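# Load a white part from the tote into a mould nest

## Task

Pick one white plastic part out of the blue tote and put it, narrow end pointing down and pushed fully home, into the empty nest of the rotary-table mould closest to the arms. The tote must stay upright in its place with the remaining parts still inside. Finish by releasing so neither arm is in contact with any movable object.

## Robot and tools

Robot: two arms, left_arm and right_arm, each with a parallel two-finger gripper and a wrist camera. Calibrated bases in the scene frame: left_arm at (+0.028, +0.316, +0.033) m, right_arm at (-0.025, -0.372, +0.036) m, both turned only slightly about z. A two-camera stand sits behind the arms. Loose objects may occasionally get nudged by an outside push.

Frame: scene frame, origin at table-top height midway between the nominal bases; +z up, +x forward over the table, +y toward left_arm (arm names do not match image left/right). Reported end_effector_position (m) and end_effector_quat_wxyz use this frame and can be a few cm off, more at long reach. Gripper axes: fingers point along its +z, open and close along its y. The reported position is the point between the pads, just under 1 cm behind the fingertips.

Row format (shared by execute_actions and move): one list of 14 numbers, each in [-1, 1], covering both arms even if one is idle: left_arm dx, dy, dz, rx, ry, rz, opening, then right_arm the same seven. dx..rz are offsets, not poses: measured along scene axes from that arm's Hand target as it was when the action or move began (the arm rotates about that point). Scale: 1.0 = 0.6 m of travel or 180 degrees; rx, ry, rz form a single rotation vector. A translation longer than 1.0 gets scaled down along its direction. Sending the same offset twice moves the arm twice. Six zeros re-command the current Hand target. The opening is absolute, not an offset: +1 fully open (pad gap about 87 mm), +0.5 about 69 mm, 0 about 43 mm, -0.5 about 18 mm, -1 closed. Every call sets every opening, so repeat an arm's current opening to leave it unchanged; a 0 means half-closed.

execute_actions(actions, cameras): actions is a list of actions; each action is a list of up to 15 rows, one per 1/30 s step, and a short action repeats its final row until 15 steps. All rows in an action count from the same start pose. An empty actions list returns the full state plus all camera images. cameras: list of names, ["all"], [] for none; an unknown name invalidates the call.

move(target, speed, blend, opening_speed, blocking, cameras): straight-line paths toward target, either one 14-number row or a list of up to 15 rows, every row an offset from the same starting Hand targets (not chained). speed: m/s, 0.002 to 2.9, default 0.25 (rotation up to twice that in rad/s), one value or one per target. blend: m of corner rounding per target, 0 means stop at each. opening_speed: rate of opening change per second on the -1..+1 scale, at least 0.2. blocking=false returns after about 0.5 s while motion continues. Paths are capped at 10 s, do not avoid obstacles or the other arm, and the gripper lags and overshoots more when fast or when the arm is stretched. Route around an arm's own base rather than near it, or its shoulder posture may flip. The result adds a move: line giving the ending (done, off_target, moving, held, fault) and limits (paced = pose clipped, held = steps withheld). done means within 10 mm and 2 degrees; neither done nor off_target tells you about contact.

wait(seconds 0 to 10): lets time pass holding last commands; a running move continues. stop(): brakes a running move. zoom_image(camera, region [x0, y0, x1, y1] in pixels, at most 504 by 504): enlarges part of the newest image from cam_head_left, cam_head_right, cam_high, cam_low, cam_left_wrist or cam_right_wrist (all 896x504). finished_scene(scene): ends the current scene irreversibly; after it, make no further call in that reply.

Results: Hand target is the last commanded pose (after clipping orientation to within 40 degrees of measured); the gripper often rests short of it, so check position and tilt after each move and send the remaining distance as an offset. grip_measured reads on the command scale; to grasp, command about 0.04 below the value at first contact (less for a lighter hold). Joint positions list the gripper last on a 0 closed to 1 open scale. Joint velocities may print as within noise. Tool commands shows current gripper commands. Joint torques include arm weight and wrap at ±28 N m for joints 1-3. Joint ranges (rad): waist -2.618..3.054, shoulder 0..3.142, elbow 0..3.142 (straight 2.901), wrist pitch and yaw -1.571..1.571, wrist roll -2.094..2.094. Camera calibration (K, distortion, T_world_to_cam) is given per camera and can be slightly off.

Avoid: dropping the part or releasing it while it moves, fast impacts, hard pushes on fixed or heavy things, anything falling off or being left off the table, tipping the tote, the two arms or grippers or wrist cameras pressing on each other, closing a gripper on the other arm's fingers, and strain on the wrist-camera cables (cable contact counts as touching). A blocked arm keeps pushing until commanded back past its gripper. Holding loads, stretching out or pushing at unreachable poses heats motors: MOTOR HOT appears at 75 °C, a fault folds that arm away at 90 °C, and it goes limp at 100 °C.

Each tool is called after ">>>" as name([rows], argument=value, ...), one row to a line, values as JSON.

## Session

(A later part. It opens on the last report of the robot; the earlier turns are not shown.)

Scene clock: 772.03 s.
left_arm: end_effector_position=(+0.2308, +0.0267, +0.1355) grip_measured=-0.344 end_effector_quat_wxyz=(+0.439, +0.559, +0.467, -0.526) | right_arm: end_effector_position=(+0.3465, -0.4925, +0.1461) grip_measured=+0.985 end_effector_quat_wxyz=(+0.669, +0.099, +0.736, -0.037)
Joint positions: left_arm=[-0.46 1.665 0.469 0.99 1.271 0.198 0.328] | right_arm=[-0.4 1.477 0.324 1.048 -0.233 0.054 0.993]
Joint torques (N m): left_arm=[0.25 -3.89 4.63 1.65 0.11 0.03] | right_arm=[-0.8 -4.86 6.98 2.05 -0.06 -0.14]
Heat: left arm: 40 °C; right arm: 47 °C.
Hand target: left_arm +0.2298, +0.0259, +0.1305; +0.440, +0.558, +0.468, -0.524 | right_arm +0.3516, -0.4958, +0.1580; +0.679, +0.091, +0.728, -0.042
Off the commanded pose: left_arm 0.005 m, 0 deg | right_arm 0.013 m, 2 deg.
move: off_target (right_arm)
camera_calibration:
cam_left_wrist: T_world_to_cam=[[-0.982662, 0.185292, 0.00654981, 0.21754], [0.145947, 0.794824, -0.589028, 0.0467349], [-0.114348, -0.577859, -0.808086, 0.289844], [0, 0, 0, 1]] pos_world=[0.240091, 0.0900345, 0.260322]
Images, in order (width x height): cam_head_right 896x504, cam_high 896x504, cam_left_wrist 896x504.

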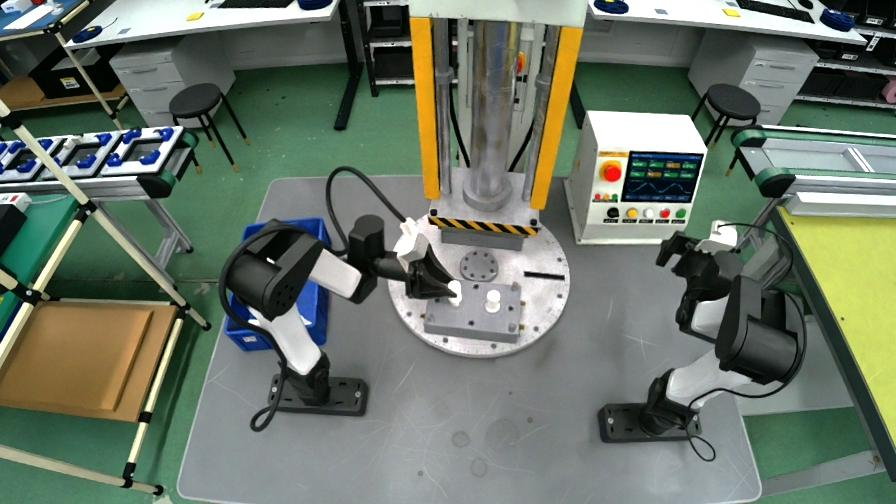

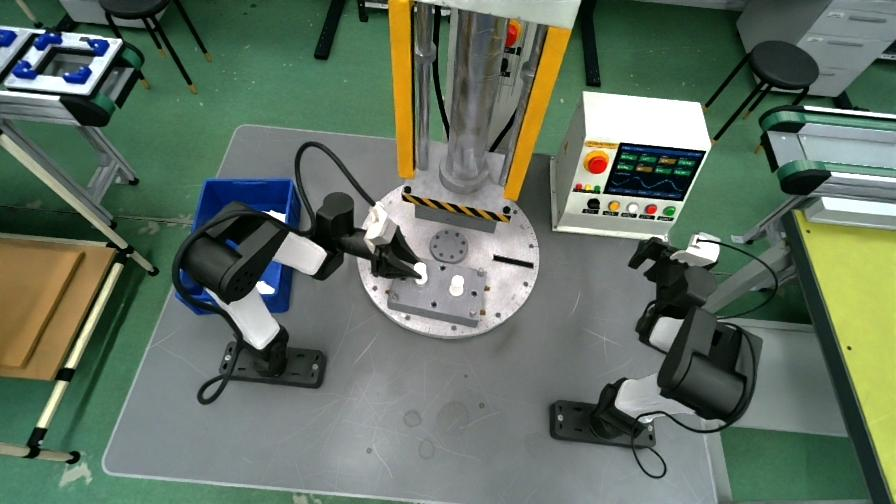

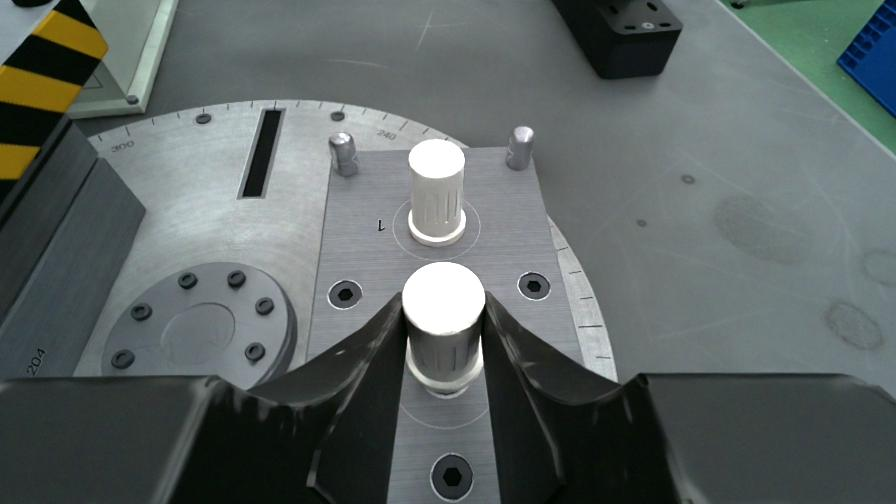

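>>> move(target=[0.0,0.0008,-0.01,0,0,0,-0.5,0,0,0,0,0,0,1], speed=0.04, cameras=["cam_head_right","cam_high","cam_left_wrist"])

>>> zoom_image(camera="cam_left_wrist", region=[420, 380, 470, 420])

>>> zoom_image(camera="cam_head_right", region=[440, 286, 472, 310])

>>> zoom_image(camera="cam_high", region=[405, 268, 437, 292])

Scene clock: 784.00 s.
left_arm: end_effector_position=(+0.2308, +0.0267, +0.1294) grip_measured=-0.344 end_effector_quat_wxyz=(+0.439, +0.559, +0.468, -0.526) | right_arm: end_effector_position=(+0.3465, -0.4925, +0.1461) grip_measured=+0.985 end_effector_quat_wxyz=(+0.669, +0.099, +0.736, -0.037)
Joint positions: left_arm=[-0.46 1.693 0.462 1.023 1.27 0.198 0.328] | right_arm=[-0.4 1.477 0.324 1.048 -0.233 0.054 0.993]
Joint torques (N m): left_arm=[0.42 -3.93 4.49 1.64 0.14 0.05] | right_arm=[-0.92 -4.82 7.02 2.05 -0.06 -0.12]
Heat: left arm: 40 °C; right arm: 47 °C.
Hand target: left_arm +0.2298, +0.0264, +0.1245; +0.440, +0.558, +0.468, -0.524 | right_arm +0.3516, -0.4958, +0.1580; +0.679, +0.091, +0.728, -0.042
Off the commanded pose: left_arm 0.005 m, 0 deg | right_arm 0.013 m, 2 deg.
move: off_target (right_arm)
camera_calibration:
cam_left_wrist: T_world_to_cam=[[-0.982776, 0.184595, 0.00868897, 0.217336], [0.144232, 0.795586, -0.588421, 0.0433775], [-0.115532, -0.577033, -0.808508, 0.285197], [0, 0, 0, 1]] pos_world=[0.240286, 0.0899383, 0.25422]
Images, in order (width x height): cam_head_right 896x504, cam_high 896x504, cam_left_wrist 896x504.

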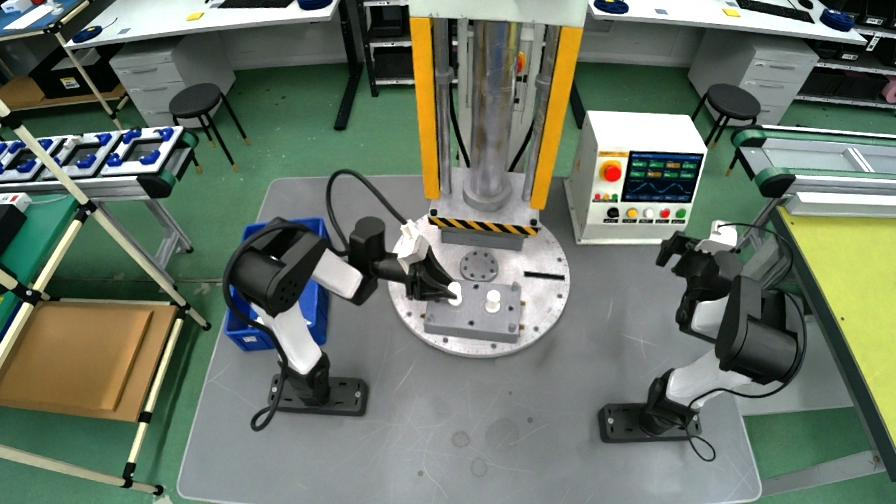

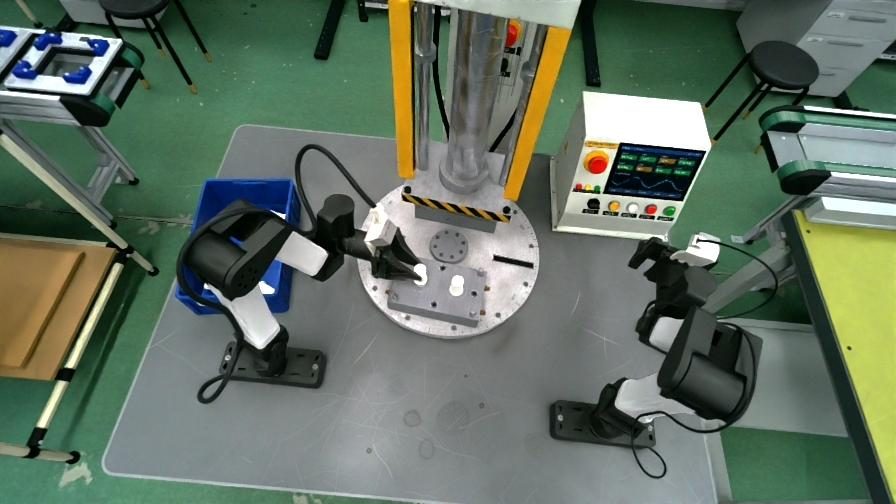

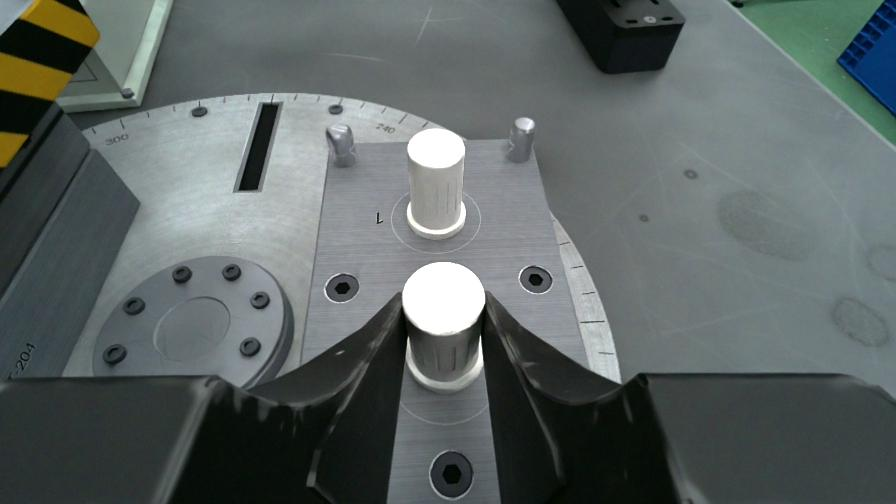

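Scaled by 10.080 from the camera's 896x504 image, which has a finer 1280x720 frame.

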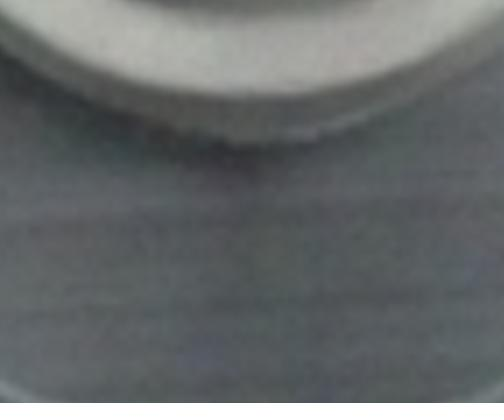

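Scaled by 15.750 from the camera's 896x504 image, which has a finer 1280x720 frame.

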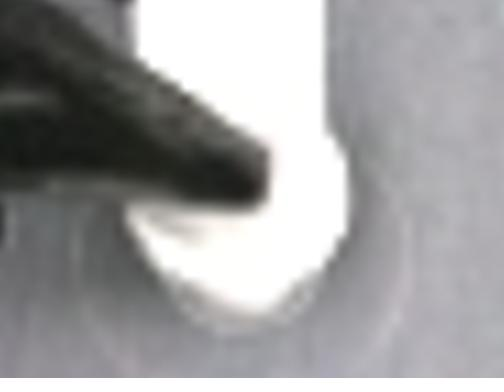

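Scaled by 15.750 from the camera's 896x504 image, which has a finer 1280x720 frame.

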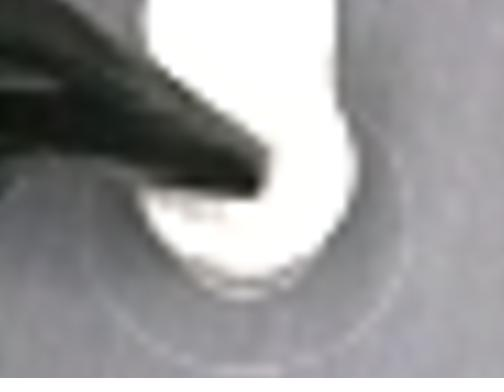

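>>> move(target=[0.0,0.0,-0.0192,0,0,0,-0.5,0,0,0,0,0,0,1], speed=0.04, cameras=["cam_head_right","cam_low","cam_left_wrist"])

>>> zoom_image(camera="cam_left_wrist", region=[390, 340, 490, 460])

>>> zoom_image(camera="cam_head_right", region=[430, 265, 510, 325])

Scene clock: 791.23 s.
left_arm: end_effector_position=(+0.2312, +0.0266, +0.1177) grip_measured=-0.344 end_effector_quat_wxyz=(+0.438, +0.558, +0.469, -0.526) | right_arm: end_effector_position=(+0.3465, -0.4925, +0.1461) grip_measured=+0.985 end_effector_quat_wxyz=(+0.669, +0.099, +0.736, -0.037)
Joint positions: left_arm=[-0.46 1.751 0.451 1.089 1.269 0.198 0.328] | right_arm=[-0.4 1.477 0.324 1.048 -0.233 0.054 0.993]
Joint torques (N m): left_arm=[0.4 -4.01 4.05 1.71 0.16 0.06] | right_arm=[-0.81 -4.77 7.02 2.06 -0.08 -0.09]
Heat: left arm: 40 °C; right arm: 47 °C.
Hand target: left_arm +0.2298, +0.0264, +0.1130; +0.440, +0.558, +0.468, -0.524 | right_arm +0.3516, -0.4958, +0.1580; +0.679, +0.091, +0.728, -0.042
Off the commanded pose: left_arm 0.005 m, 0 deg | right_arm 0.013 m, 2 deg.
move: off_target (right_arm)
camera_calibration:
cam_left_wrist: T_world_to_cam=[[-0.983103, 0.182715, 0.0111448, 0.217732], [0.141423, 0.796764, -0.587508, 0.037048], [-0.116226, -0.576005, -0.809141, 0.275942], [0, 0, 0, 1]] pos_world=[0.240885, 0.0896425, 0.242615]
Images, in order (width x height): cam_head_right 896x504, cam_low 896x504, cam_left_wrist 896x504.

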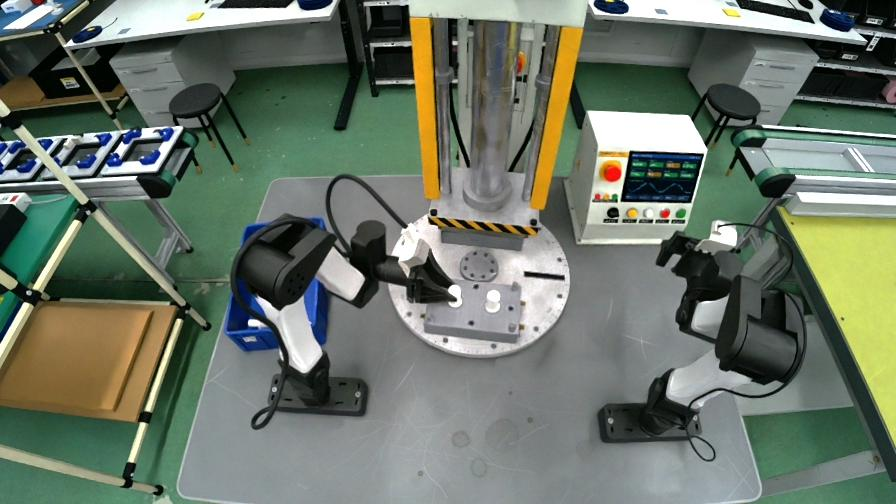

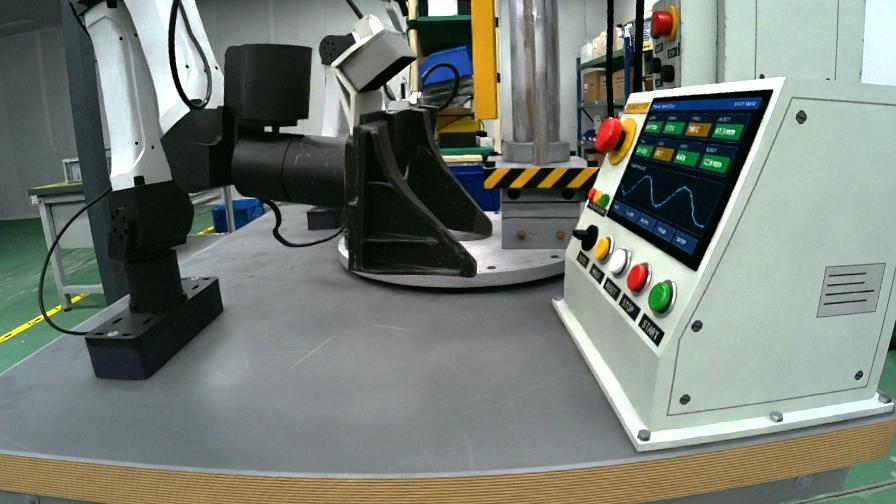

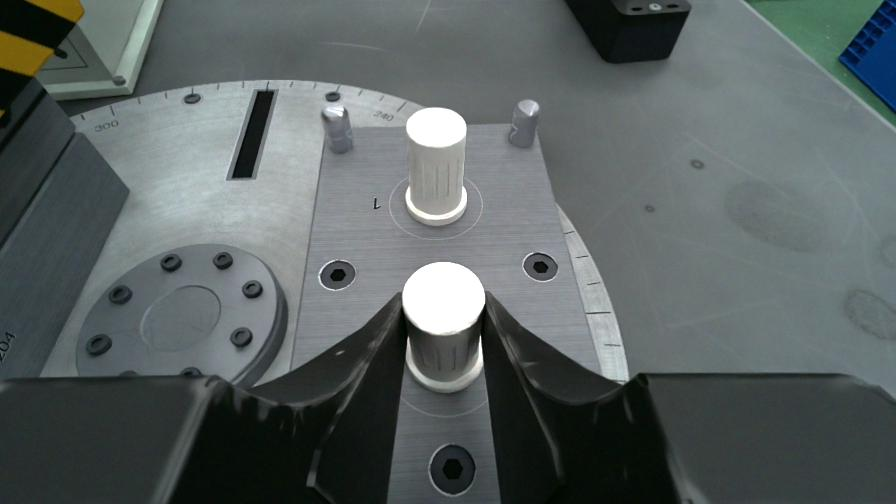

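Scaled by 4.200 from the camera's 896x504 image, which has a finer 1280x720 frame.

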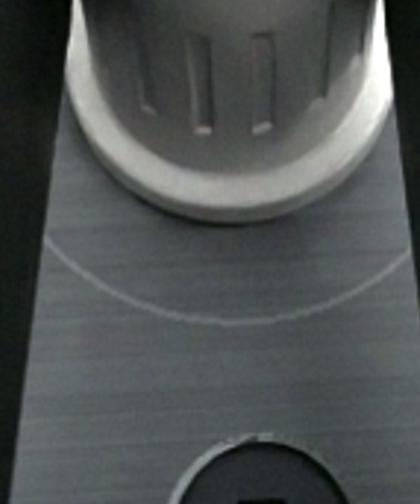

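Scaled by 6.300 from the camera's 896x504 image, which has a finer 1280x720 frame.

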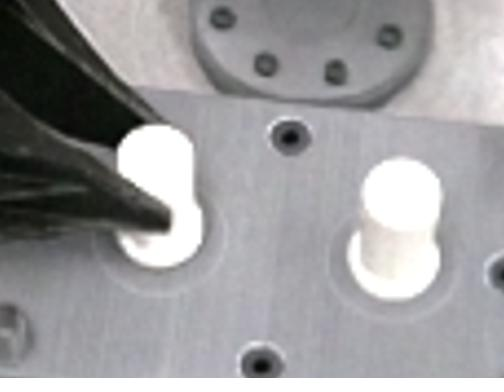

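>>> move(target=[0.0,0.0,-0.0092,0,0,0,-0.5,0,0,0,0,0,0,1], speed=0.03, cameras=["cam_left_wrist"])

>>> zoom_image(camera="cam_left_wrist", region=[390, 340, 490, 460])

Scene clock: 796.57 s.
left_arm: end_effector_position=(+0.2313, +0.0262, +0.1149) grip_measured=-0.344 end_effector_quat_wxyz=(+0.442, +0.560, +0.463, -0.526) | right_arm: end_effector_position=(+0.3465, -0.4925, +0.1461) grip_measured=+0.985 end_effector_quat_wxyz=(+0.669, +0.099, +0.736, -0.037)
Joint positions: left_arm=[-0.46 1.777 0.448 1.131 1.274 0.197 0.328] | right_arm=[-0.4 1.477 0.324 1.048 -0.233 0.054 0.993]
Joint torques (N m): left_arm=[0.42 -3.79 3.69 1.59 0.1 0.06] | right_arm=[-0.83 -4.74 7.06 2.02 -0.06 -0.11]
Heat: left arm: 40 °C; right arm: 47 °C.
Hand target: left_arm +0.2298, +0.0264, +0.1075; +0.441, +0.558, +0.468, -0.524 | right_arm +0.3516, -0.4958, +0.1580; +0.679, +0.091, +0.728, -0.042
Off the commanded pose: left_arm 0.008 m, 1 deg | right_arm 0.013 m, 2 deg.
move: off_target (right_arm)
camera_calibration:
cam_left_wrist: T_world_to_cam=[[-0.982188, 0.187896, -0.000959907, 0.219029], [0.152063, 0.791858, -0.59147, 0.0337595], [-0.110375, -0.581081, -0.806326, 0.271919], [0, 0, 0, 1]] pos_world=[0.240007, 0.0901198, 0.239434]
Images, in order (width x height): cam_left_wrist 896x504.

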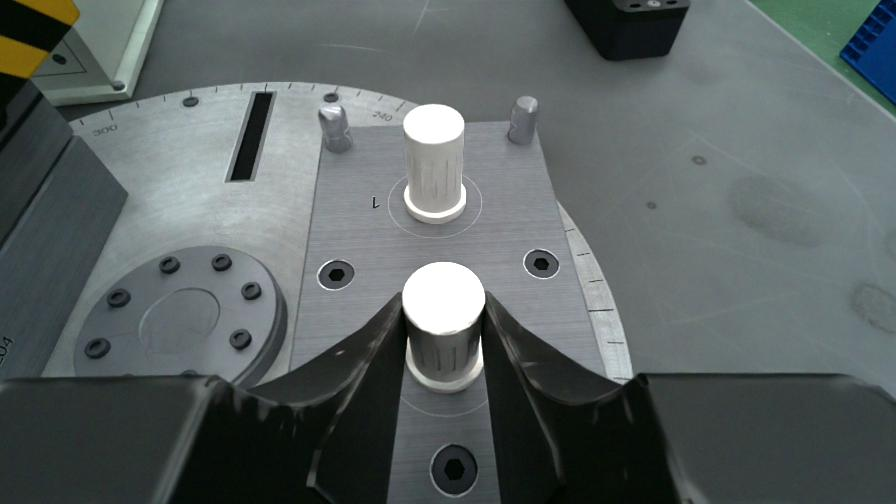

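Scaled by 4.200 from the camera's 896x504 image, which has a finer 1280x720 frame.

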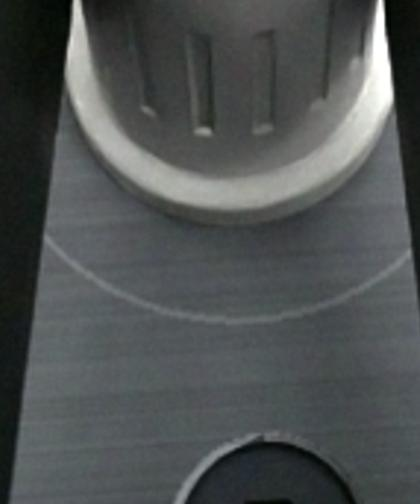

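>>> move(target=[0.0,0.0,-0.005,0,0,0,-0.5,0,0,0,0,0,0,1], speed=0.03, cameras=["cam_head_right","cam_high","cam_left_wrist"])

>>> zoom_image(camera="cam_left_wrist", region=[390, 340, 490, 460])

>>> zoom_image(camera="cam_head_right", region=[430, 265, 510, 325])

Scene clock: 803.30 s.
left_arm: end_effector_position=(+0.2309, +0.0258, +0.1147) grip_measured=-0.344 end_effector_quat_wxyz=(+0.443, +0.562, +0.458, -0.527) | right_arm: end_effector_position=(+0.3465, -0.4925, +0.1461) grip_measured=+0.985 end_effector_quat_wxyz=(+0.669, +0.099, +0.736, -0.037)
Joint positions: left_arm=[-0.46 1.789 0.448 1.158 1.282 0.192 0.328] | right_arm=[-0.4 1.477 0.324 1.048 -0.233 0.054 0.993]
Joint torques (N m): left_arm=[0.43 -3.49 3.37 1.53 0 0.1] | right_arm=[-0.9 -4.75 7.04 2.03 -0.04 -0.1]
Heat: left arm: 39 °C; right arm: 47 °C.
Hand target: left_arm +0.2298, +0.0264, +0.1045; +0.441, +0.558, +0.468, -0.524 | right_arm +0.3516, -0.4958, +0.1580; +0.679, +0.091, +0.728, -0.042
Off the commanded pose: left_arm 0.010 m, 1 deg | right_arm 0.013 m, 2 deg.
move: off_target (right_arm)
camera_calibration:
cam_left_wrist: T_world_to_cam=[[-0.980655, 0.195548, -0.00877483, 0.218971], [0.16217, 0.786529, -0.59588, 0.032357], [-0.109622, -0.585775, -0.803026, 0.271042], [0, 0, 0, 1]] pos_world=[0.2392, 0.0905003, 0.238856]
Images, in order (width x height): cam_head_right 896x504, cam_high 896x504, cam_left_wrist 896x504.

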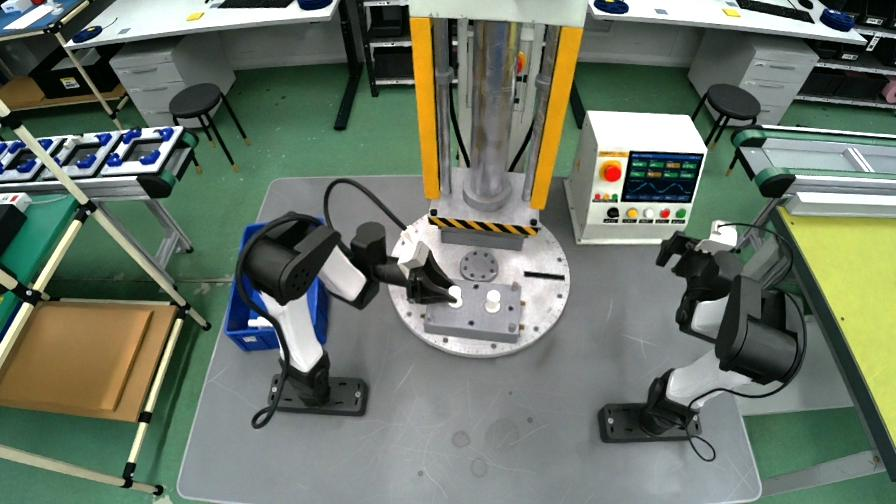

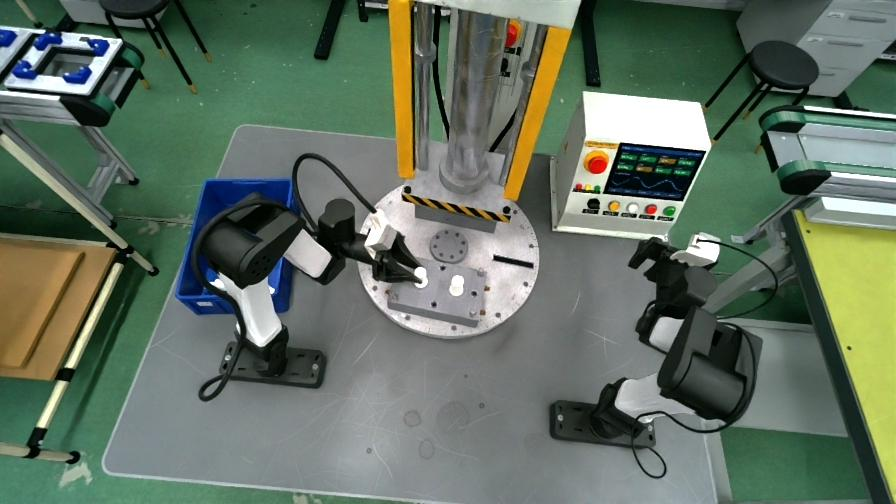

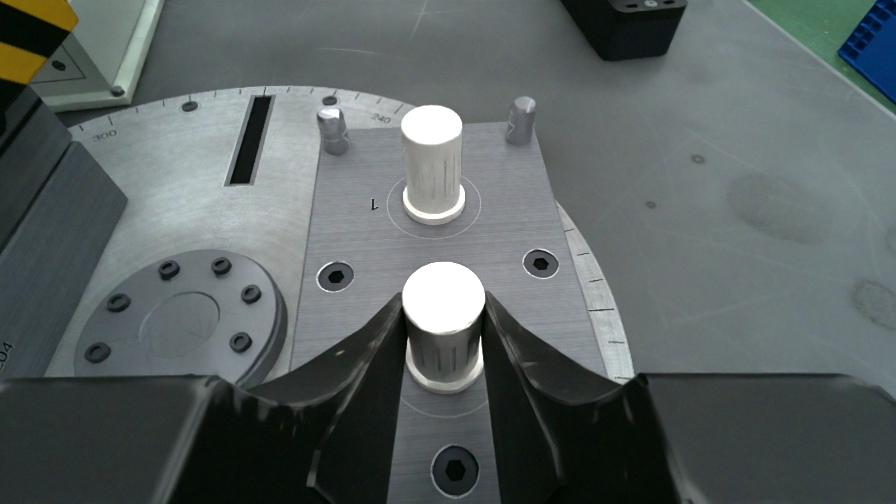

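Scaled by 4.200 from the camera's 896x504 image, which has a finer 1280x720 frame.

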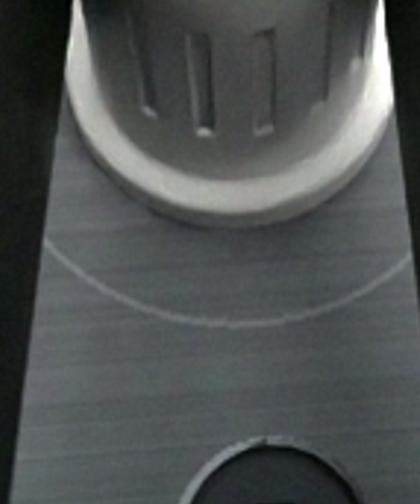

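Scaled by 6.300 from the camera's 896x504 image, which has a finer 1280x720 frame.

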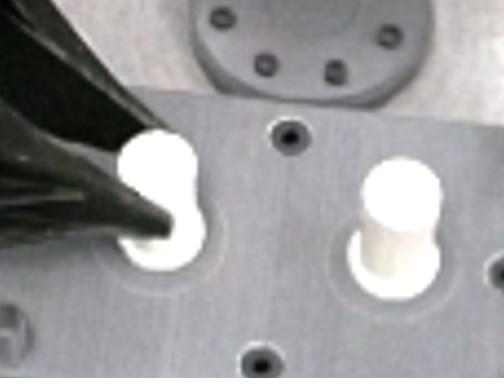

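>>> move([
  [0.001,0.0,0.0165,0,0,0,-0.5,0,0,0,0,0,0,1],
  [0.001,0.0,0.0165,0,0,0,0.05,0,0,0,0,0,0,1],
], speed=0.03, opening_speed=0.4, cameras=["cam_head_left","cam_head_right","cam_high","cam_left_wrist"])

>>> zoom_image(camera="cam_left_wrist", region=[340, 240, 550, 440])

>>> zoom_image(camera="cam_head_right", region=[430, 265, 510, 325])

Scene clock: 815.70 s.
left_arm: end_effector_position=(+0.2280, +0.0272, +0.1099) grip_measured=+0.050 end_effector_quat_wxyz=(+0.428, +0.555, +0.472, -0.534) | right_arm: end_effector_position=(+0.3465, -0.4925, +0.1461) grip_measured=+0.985 end_effector_quat_wxyz=(+0.669, +0.099, +0.736, -0.037)
Joint positions: left_arm=[-0.46 1.788 0.447 1.117 1.282 0.186 0.525] | right_arm=[-0.4 1.477 0.324 1.048 -0.233 0.054 0.993]
Joint torques (N m): left_arm=[0.5 -6.91 4.33 1.46 0.05 0.1] | right_arm=[-0.77 -4.79 7.04 2.08 -0.08 -0.12]
Heat: left arm: 39 °C; right arm: 47 °C.
Hand target: left_arm +0.2304, +0.0264, +0.1143; +0.440, +0.558, +0.469, -0.524 | right_arm +0.3516, -0.4958, +0.1580; +0.679, +0.091, +0.728, -0.042
Off the commanded pose: left_arm 0.005 m, 2 deg | right_arm 0.013 m, 2 deg.
move: off_target (right_arm)
camera_calibration:
cam_left_wrist: T_world_to_cam=[[-0.980188, 0.194662, 0.0365734, 0.21074], [0.136666, 0.798347, -0.586485, 0.0333323], [-0.143365, -0.569867, -0.809134, 0.275699], [0, 0, 0, 1]] pos_world=[0.241535, 0.0894783, 0.234919]
Images, in order (width x height): cam_head_left 896x504, cam_head_right 896x504, cam_high 896x504, cam_left_wrist 896x504.

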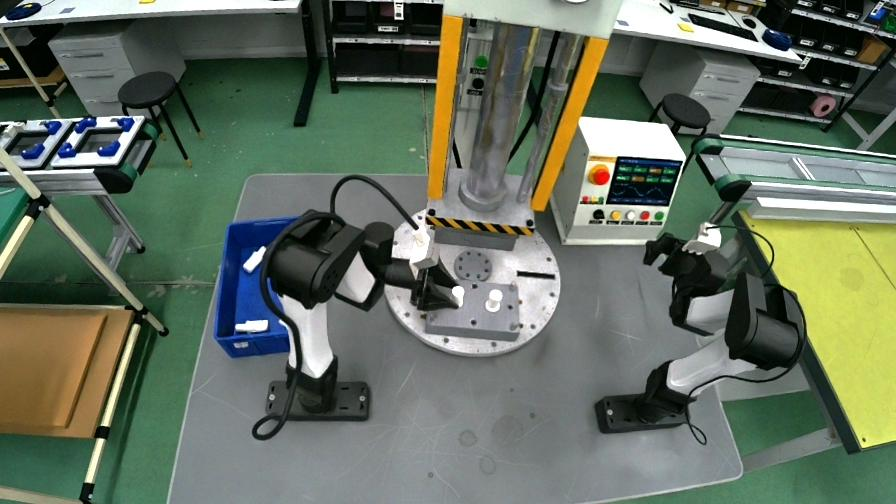

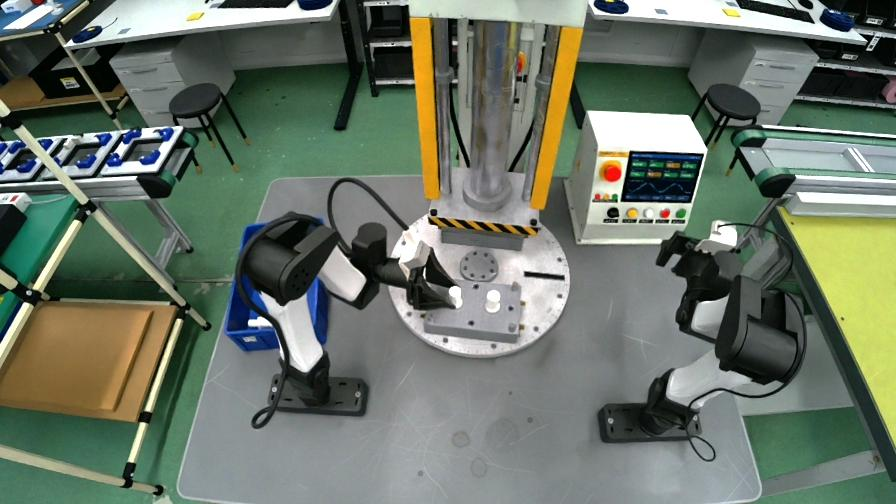

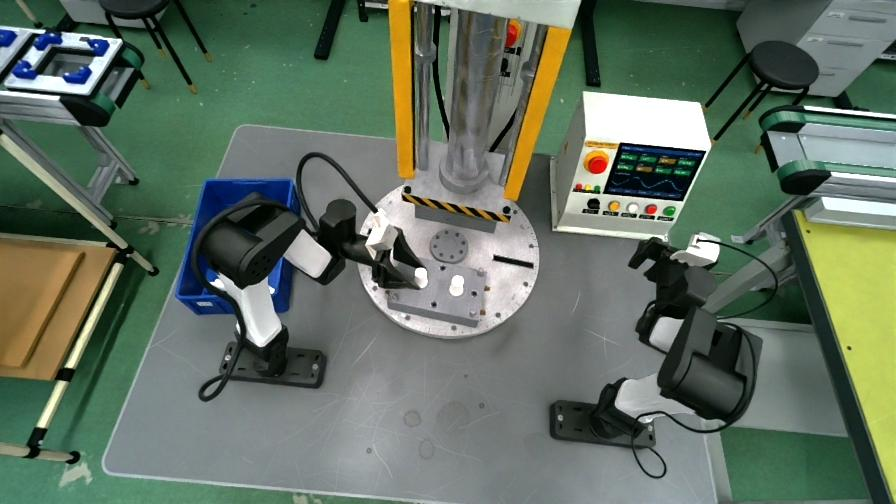

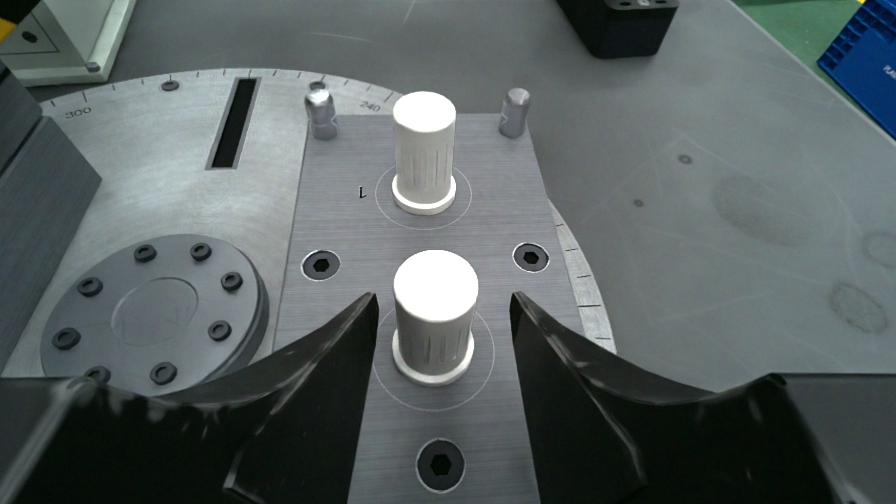

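Scaled by 2.400 from the camera's 896x504 image, which has a finer 1280x720 frame.

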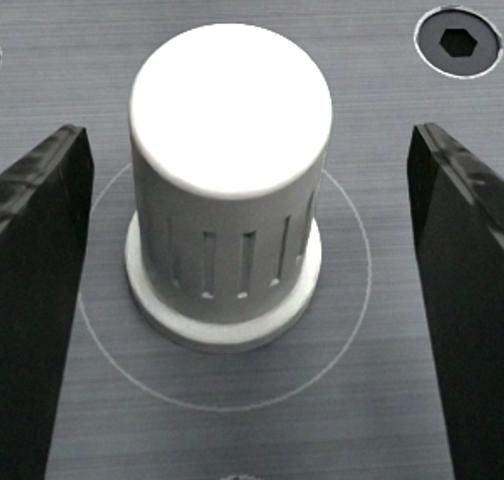

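Scaled by 6.300 from the camera's 896x504 image, which has a finer 1280x720 frame.

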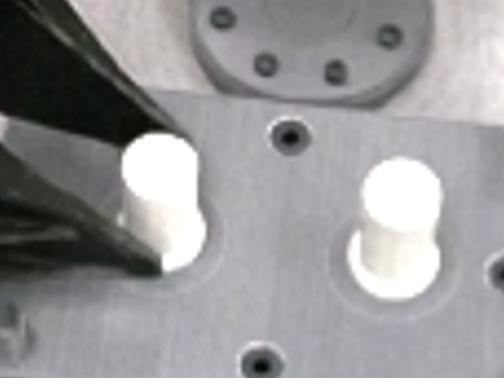

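>>> move([
  [0.0,0.0,0.045,0,0,0,0.05,0,0,0,0,0,0,1],
  [0.0,0.0,0.15,0,0,0,0.05,0,0,0,0,0,0,1],
], speed=[0.05,0.15], blend=[0.005,0], cameras=["cam_head_left","cam_head_right","cam_high","cam_low","cam_left_wrist"])

>>> zoom_image(camera="cam_left_wrist", region=[340, 120, 550, 440])

>>> zoom_image(camera="cam_head_right", region=[430, 265, 510, 325])

>>> zoom_image(camera="cam_high", region=[160, 160, 320, 340])

Scene clock: 828.13 s.
left_arm: end_effector_position=(+0.2237, +0.0295, +0.1899) grip_measured=+0.050 end_effector_quat_wxyz=(+0.417, +0.548, +0.485, -0.539) | right_arm: end_effector_position=(+0.3465, -0.4925, +0.1461) grip_measured=+0.985 end_effector_quat_wxyz=(+0.669, +0.099, +0.736, -0.037)
Joint positions: left_arm=[-0.46 1.425 0.57 0.609 1.278 0.17 0.525] | right_arm=[-0.4 1.477 0.324 1.048 -0.233 0.054 0.993]
Joint torques (N m): left_arm=[0.54 -6.09 9.76 1.37 0.11 0.22] | right_arm=[-0.69 -4.81 7.08 2.03 -0.08 -0.1]
Heat: left arm: 39 °C; right arm: 47 °C.
Hand target: left_arm +0.2304, +0.0264, +0.2043; +0.440, +0.558, +0.468, -0.524 | right_arm +0.3516, -0.4958, +0.1580; +0.679, +0.091, +0.728, -0.042
Off the commanded pose: left_arm 0.016 m, 4 deg | right_arm 0.013 m, 2 deg.
move: off_target (left_arm, right_arm)
camera_calibration:
cam_left_wrist: T_world_to_cam=[[-0.9793, 0.188892, 0.0727468, 0.196389], [0.112605, 0.807037, -0.579665, 0.0828841], [-0.168204, -0.559474, -0.811601, 0.346779], [0, 0, 0, 1]] pos_world=[0.24132, 0.0900271, 0.315205]
Images, in order (width x height): cam_head_left 896x504, cam_head_right 896x504, cam_high 896x504, cam_low 896x504, cam_left_wrist 896x504.

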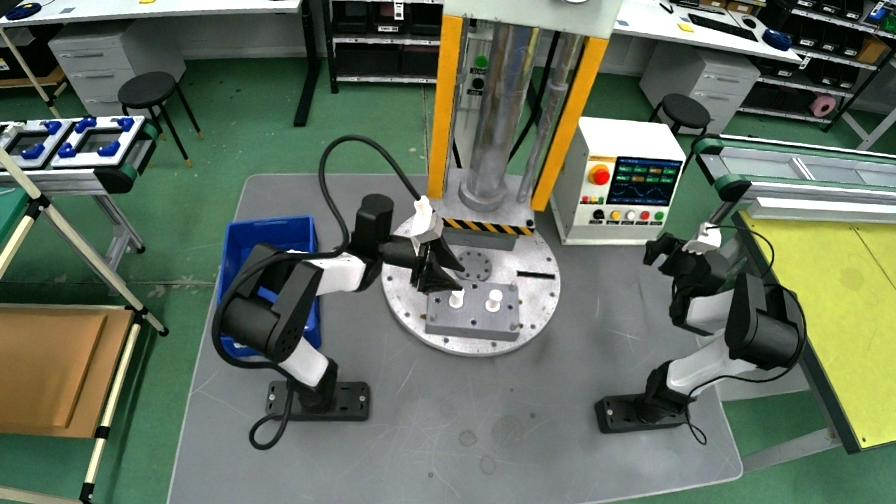

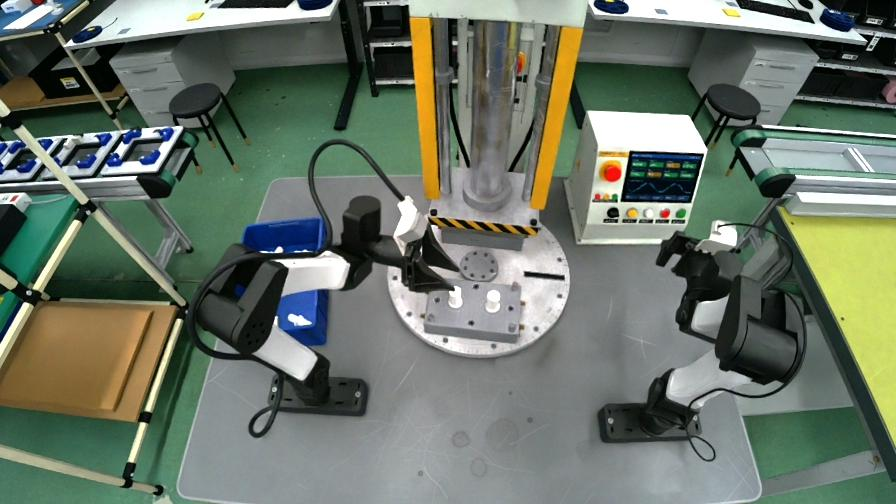

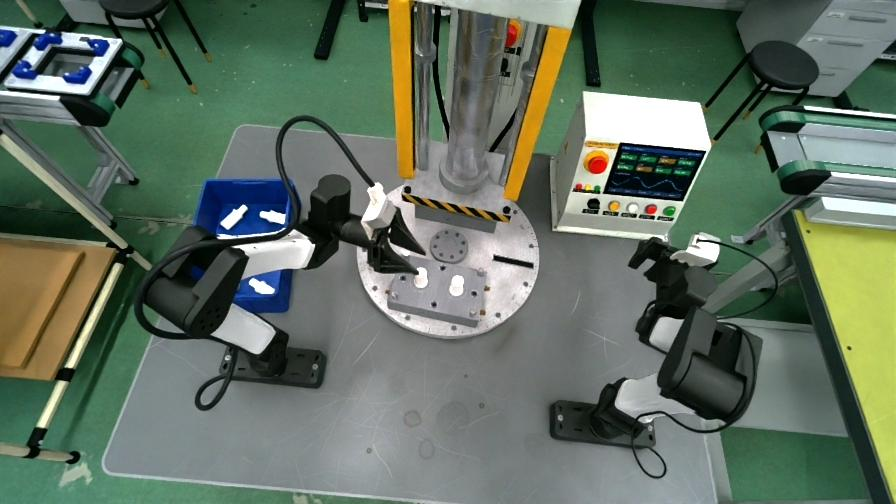

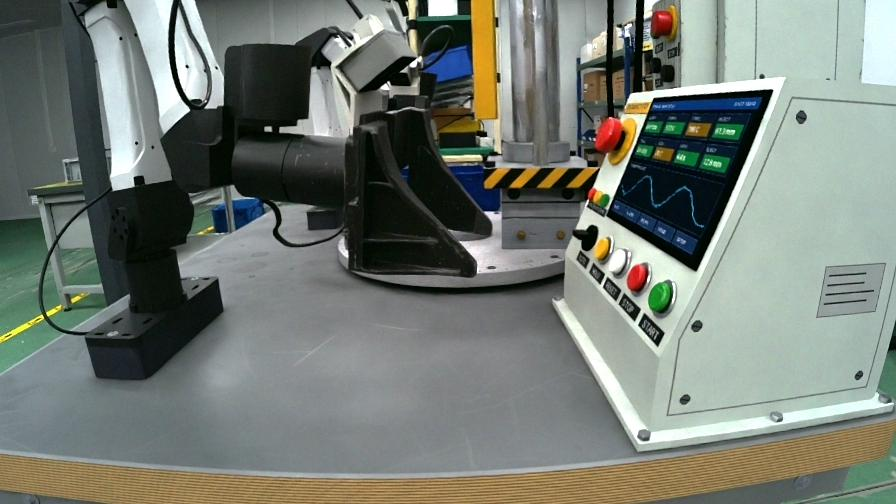

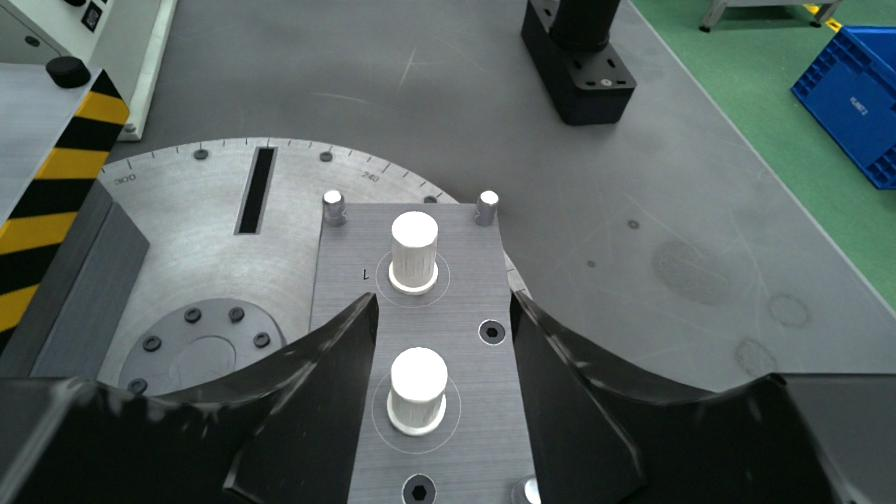

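Scaled by 1.575 from the camera's 896x504 image, which has a finer 1280x720 frame.

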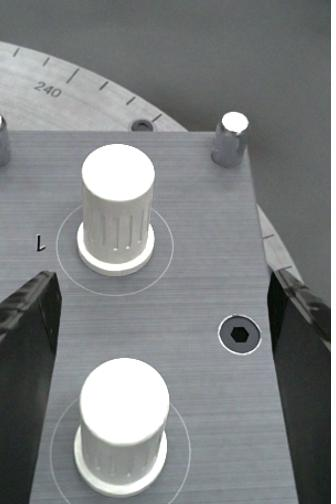

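Scaled by 6.300 from the camera's 896x504 image, which has a finer 1280x720 frame.

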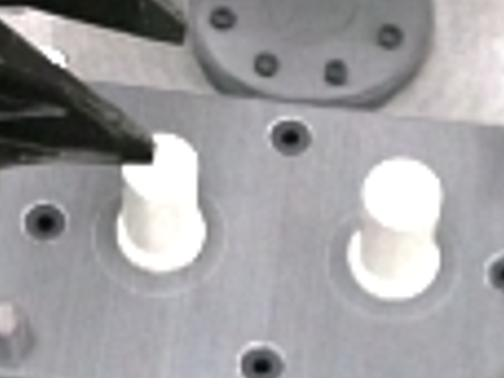

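Scaled by 2.800 from the camera's 896x504 image, which has a finer 1280x720 frame.

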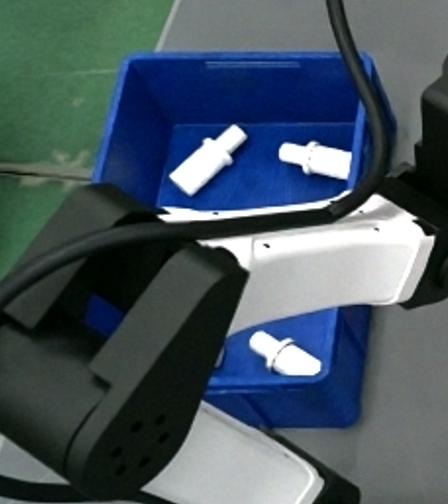

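>>> finished_scene(scene=3)

The scene is finished: the task was done.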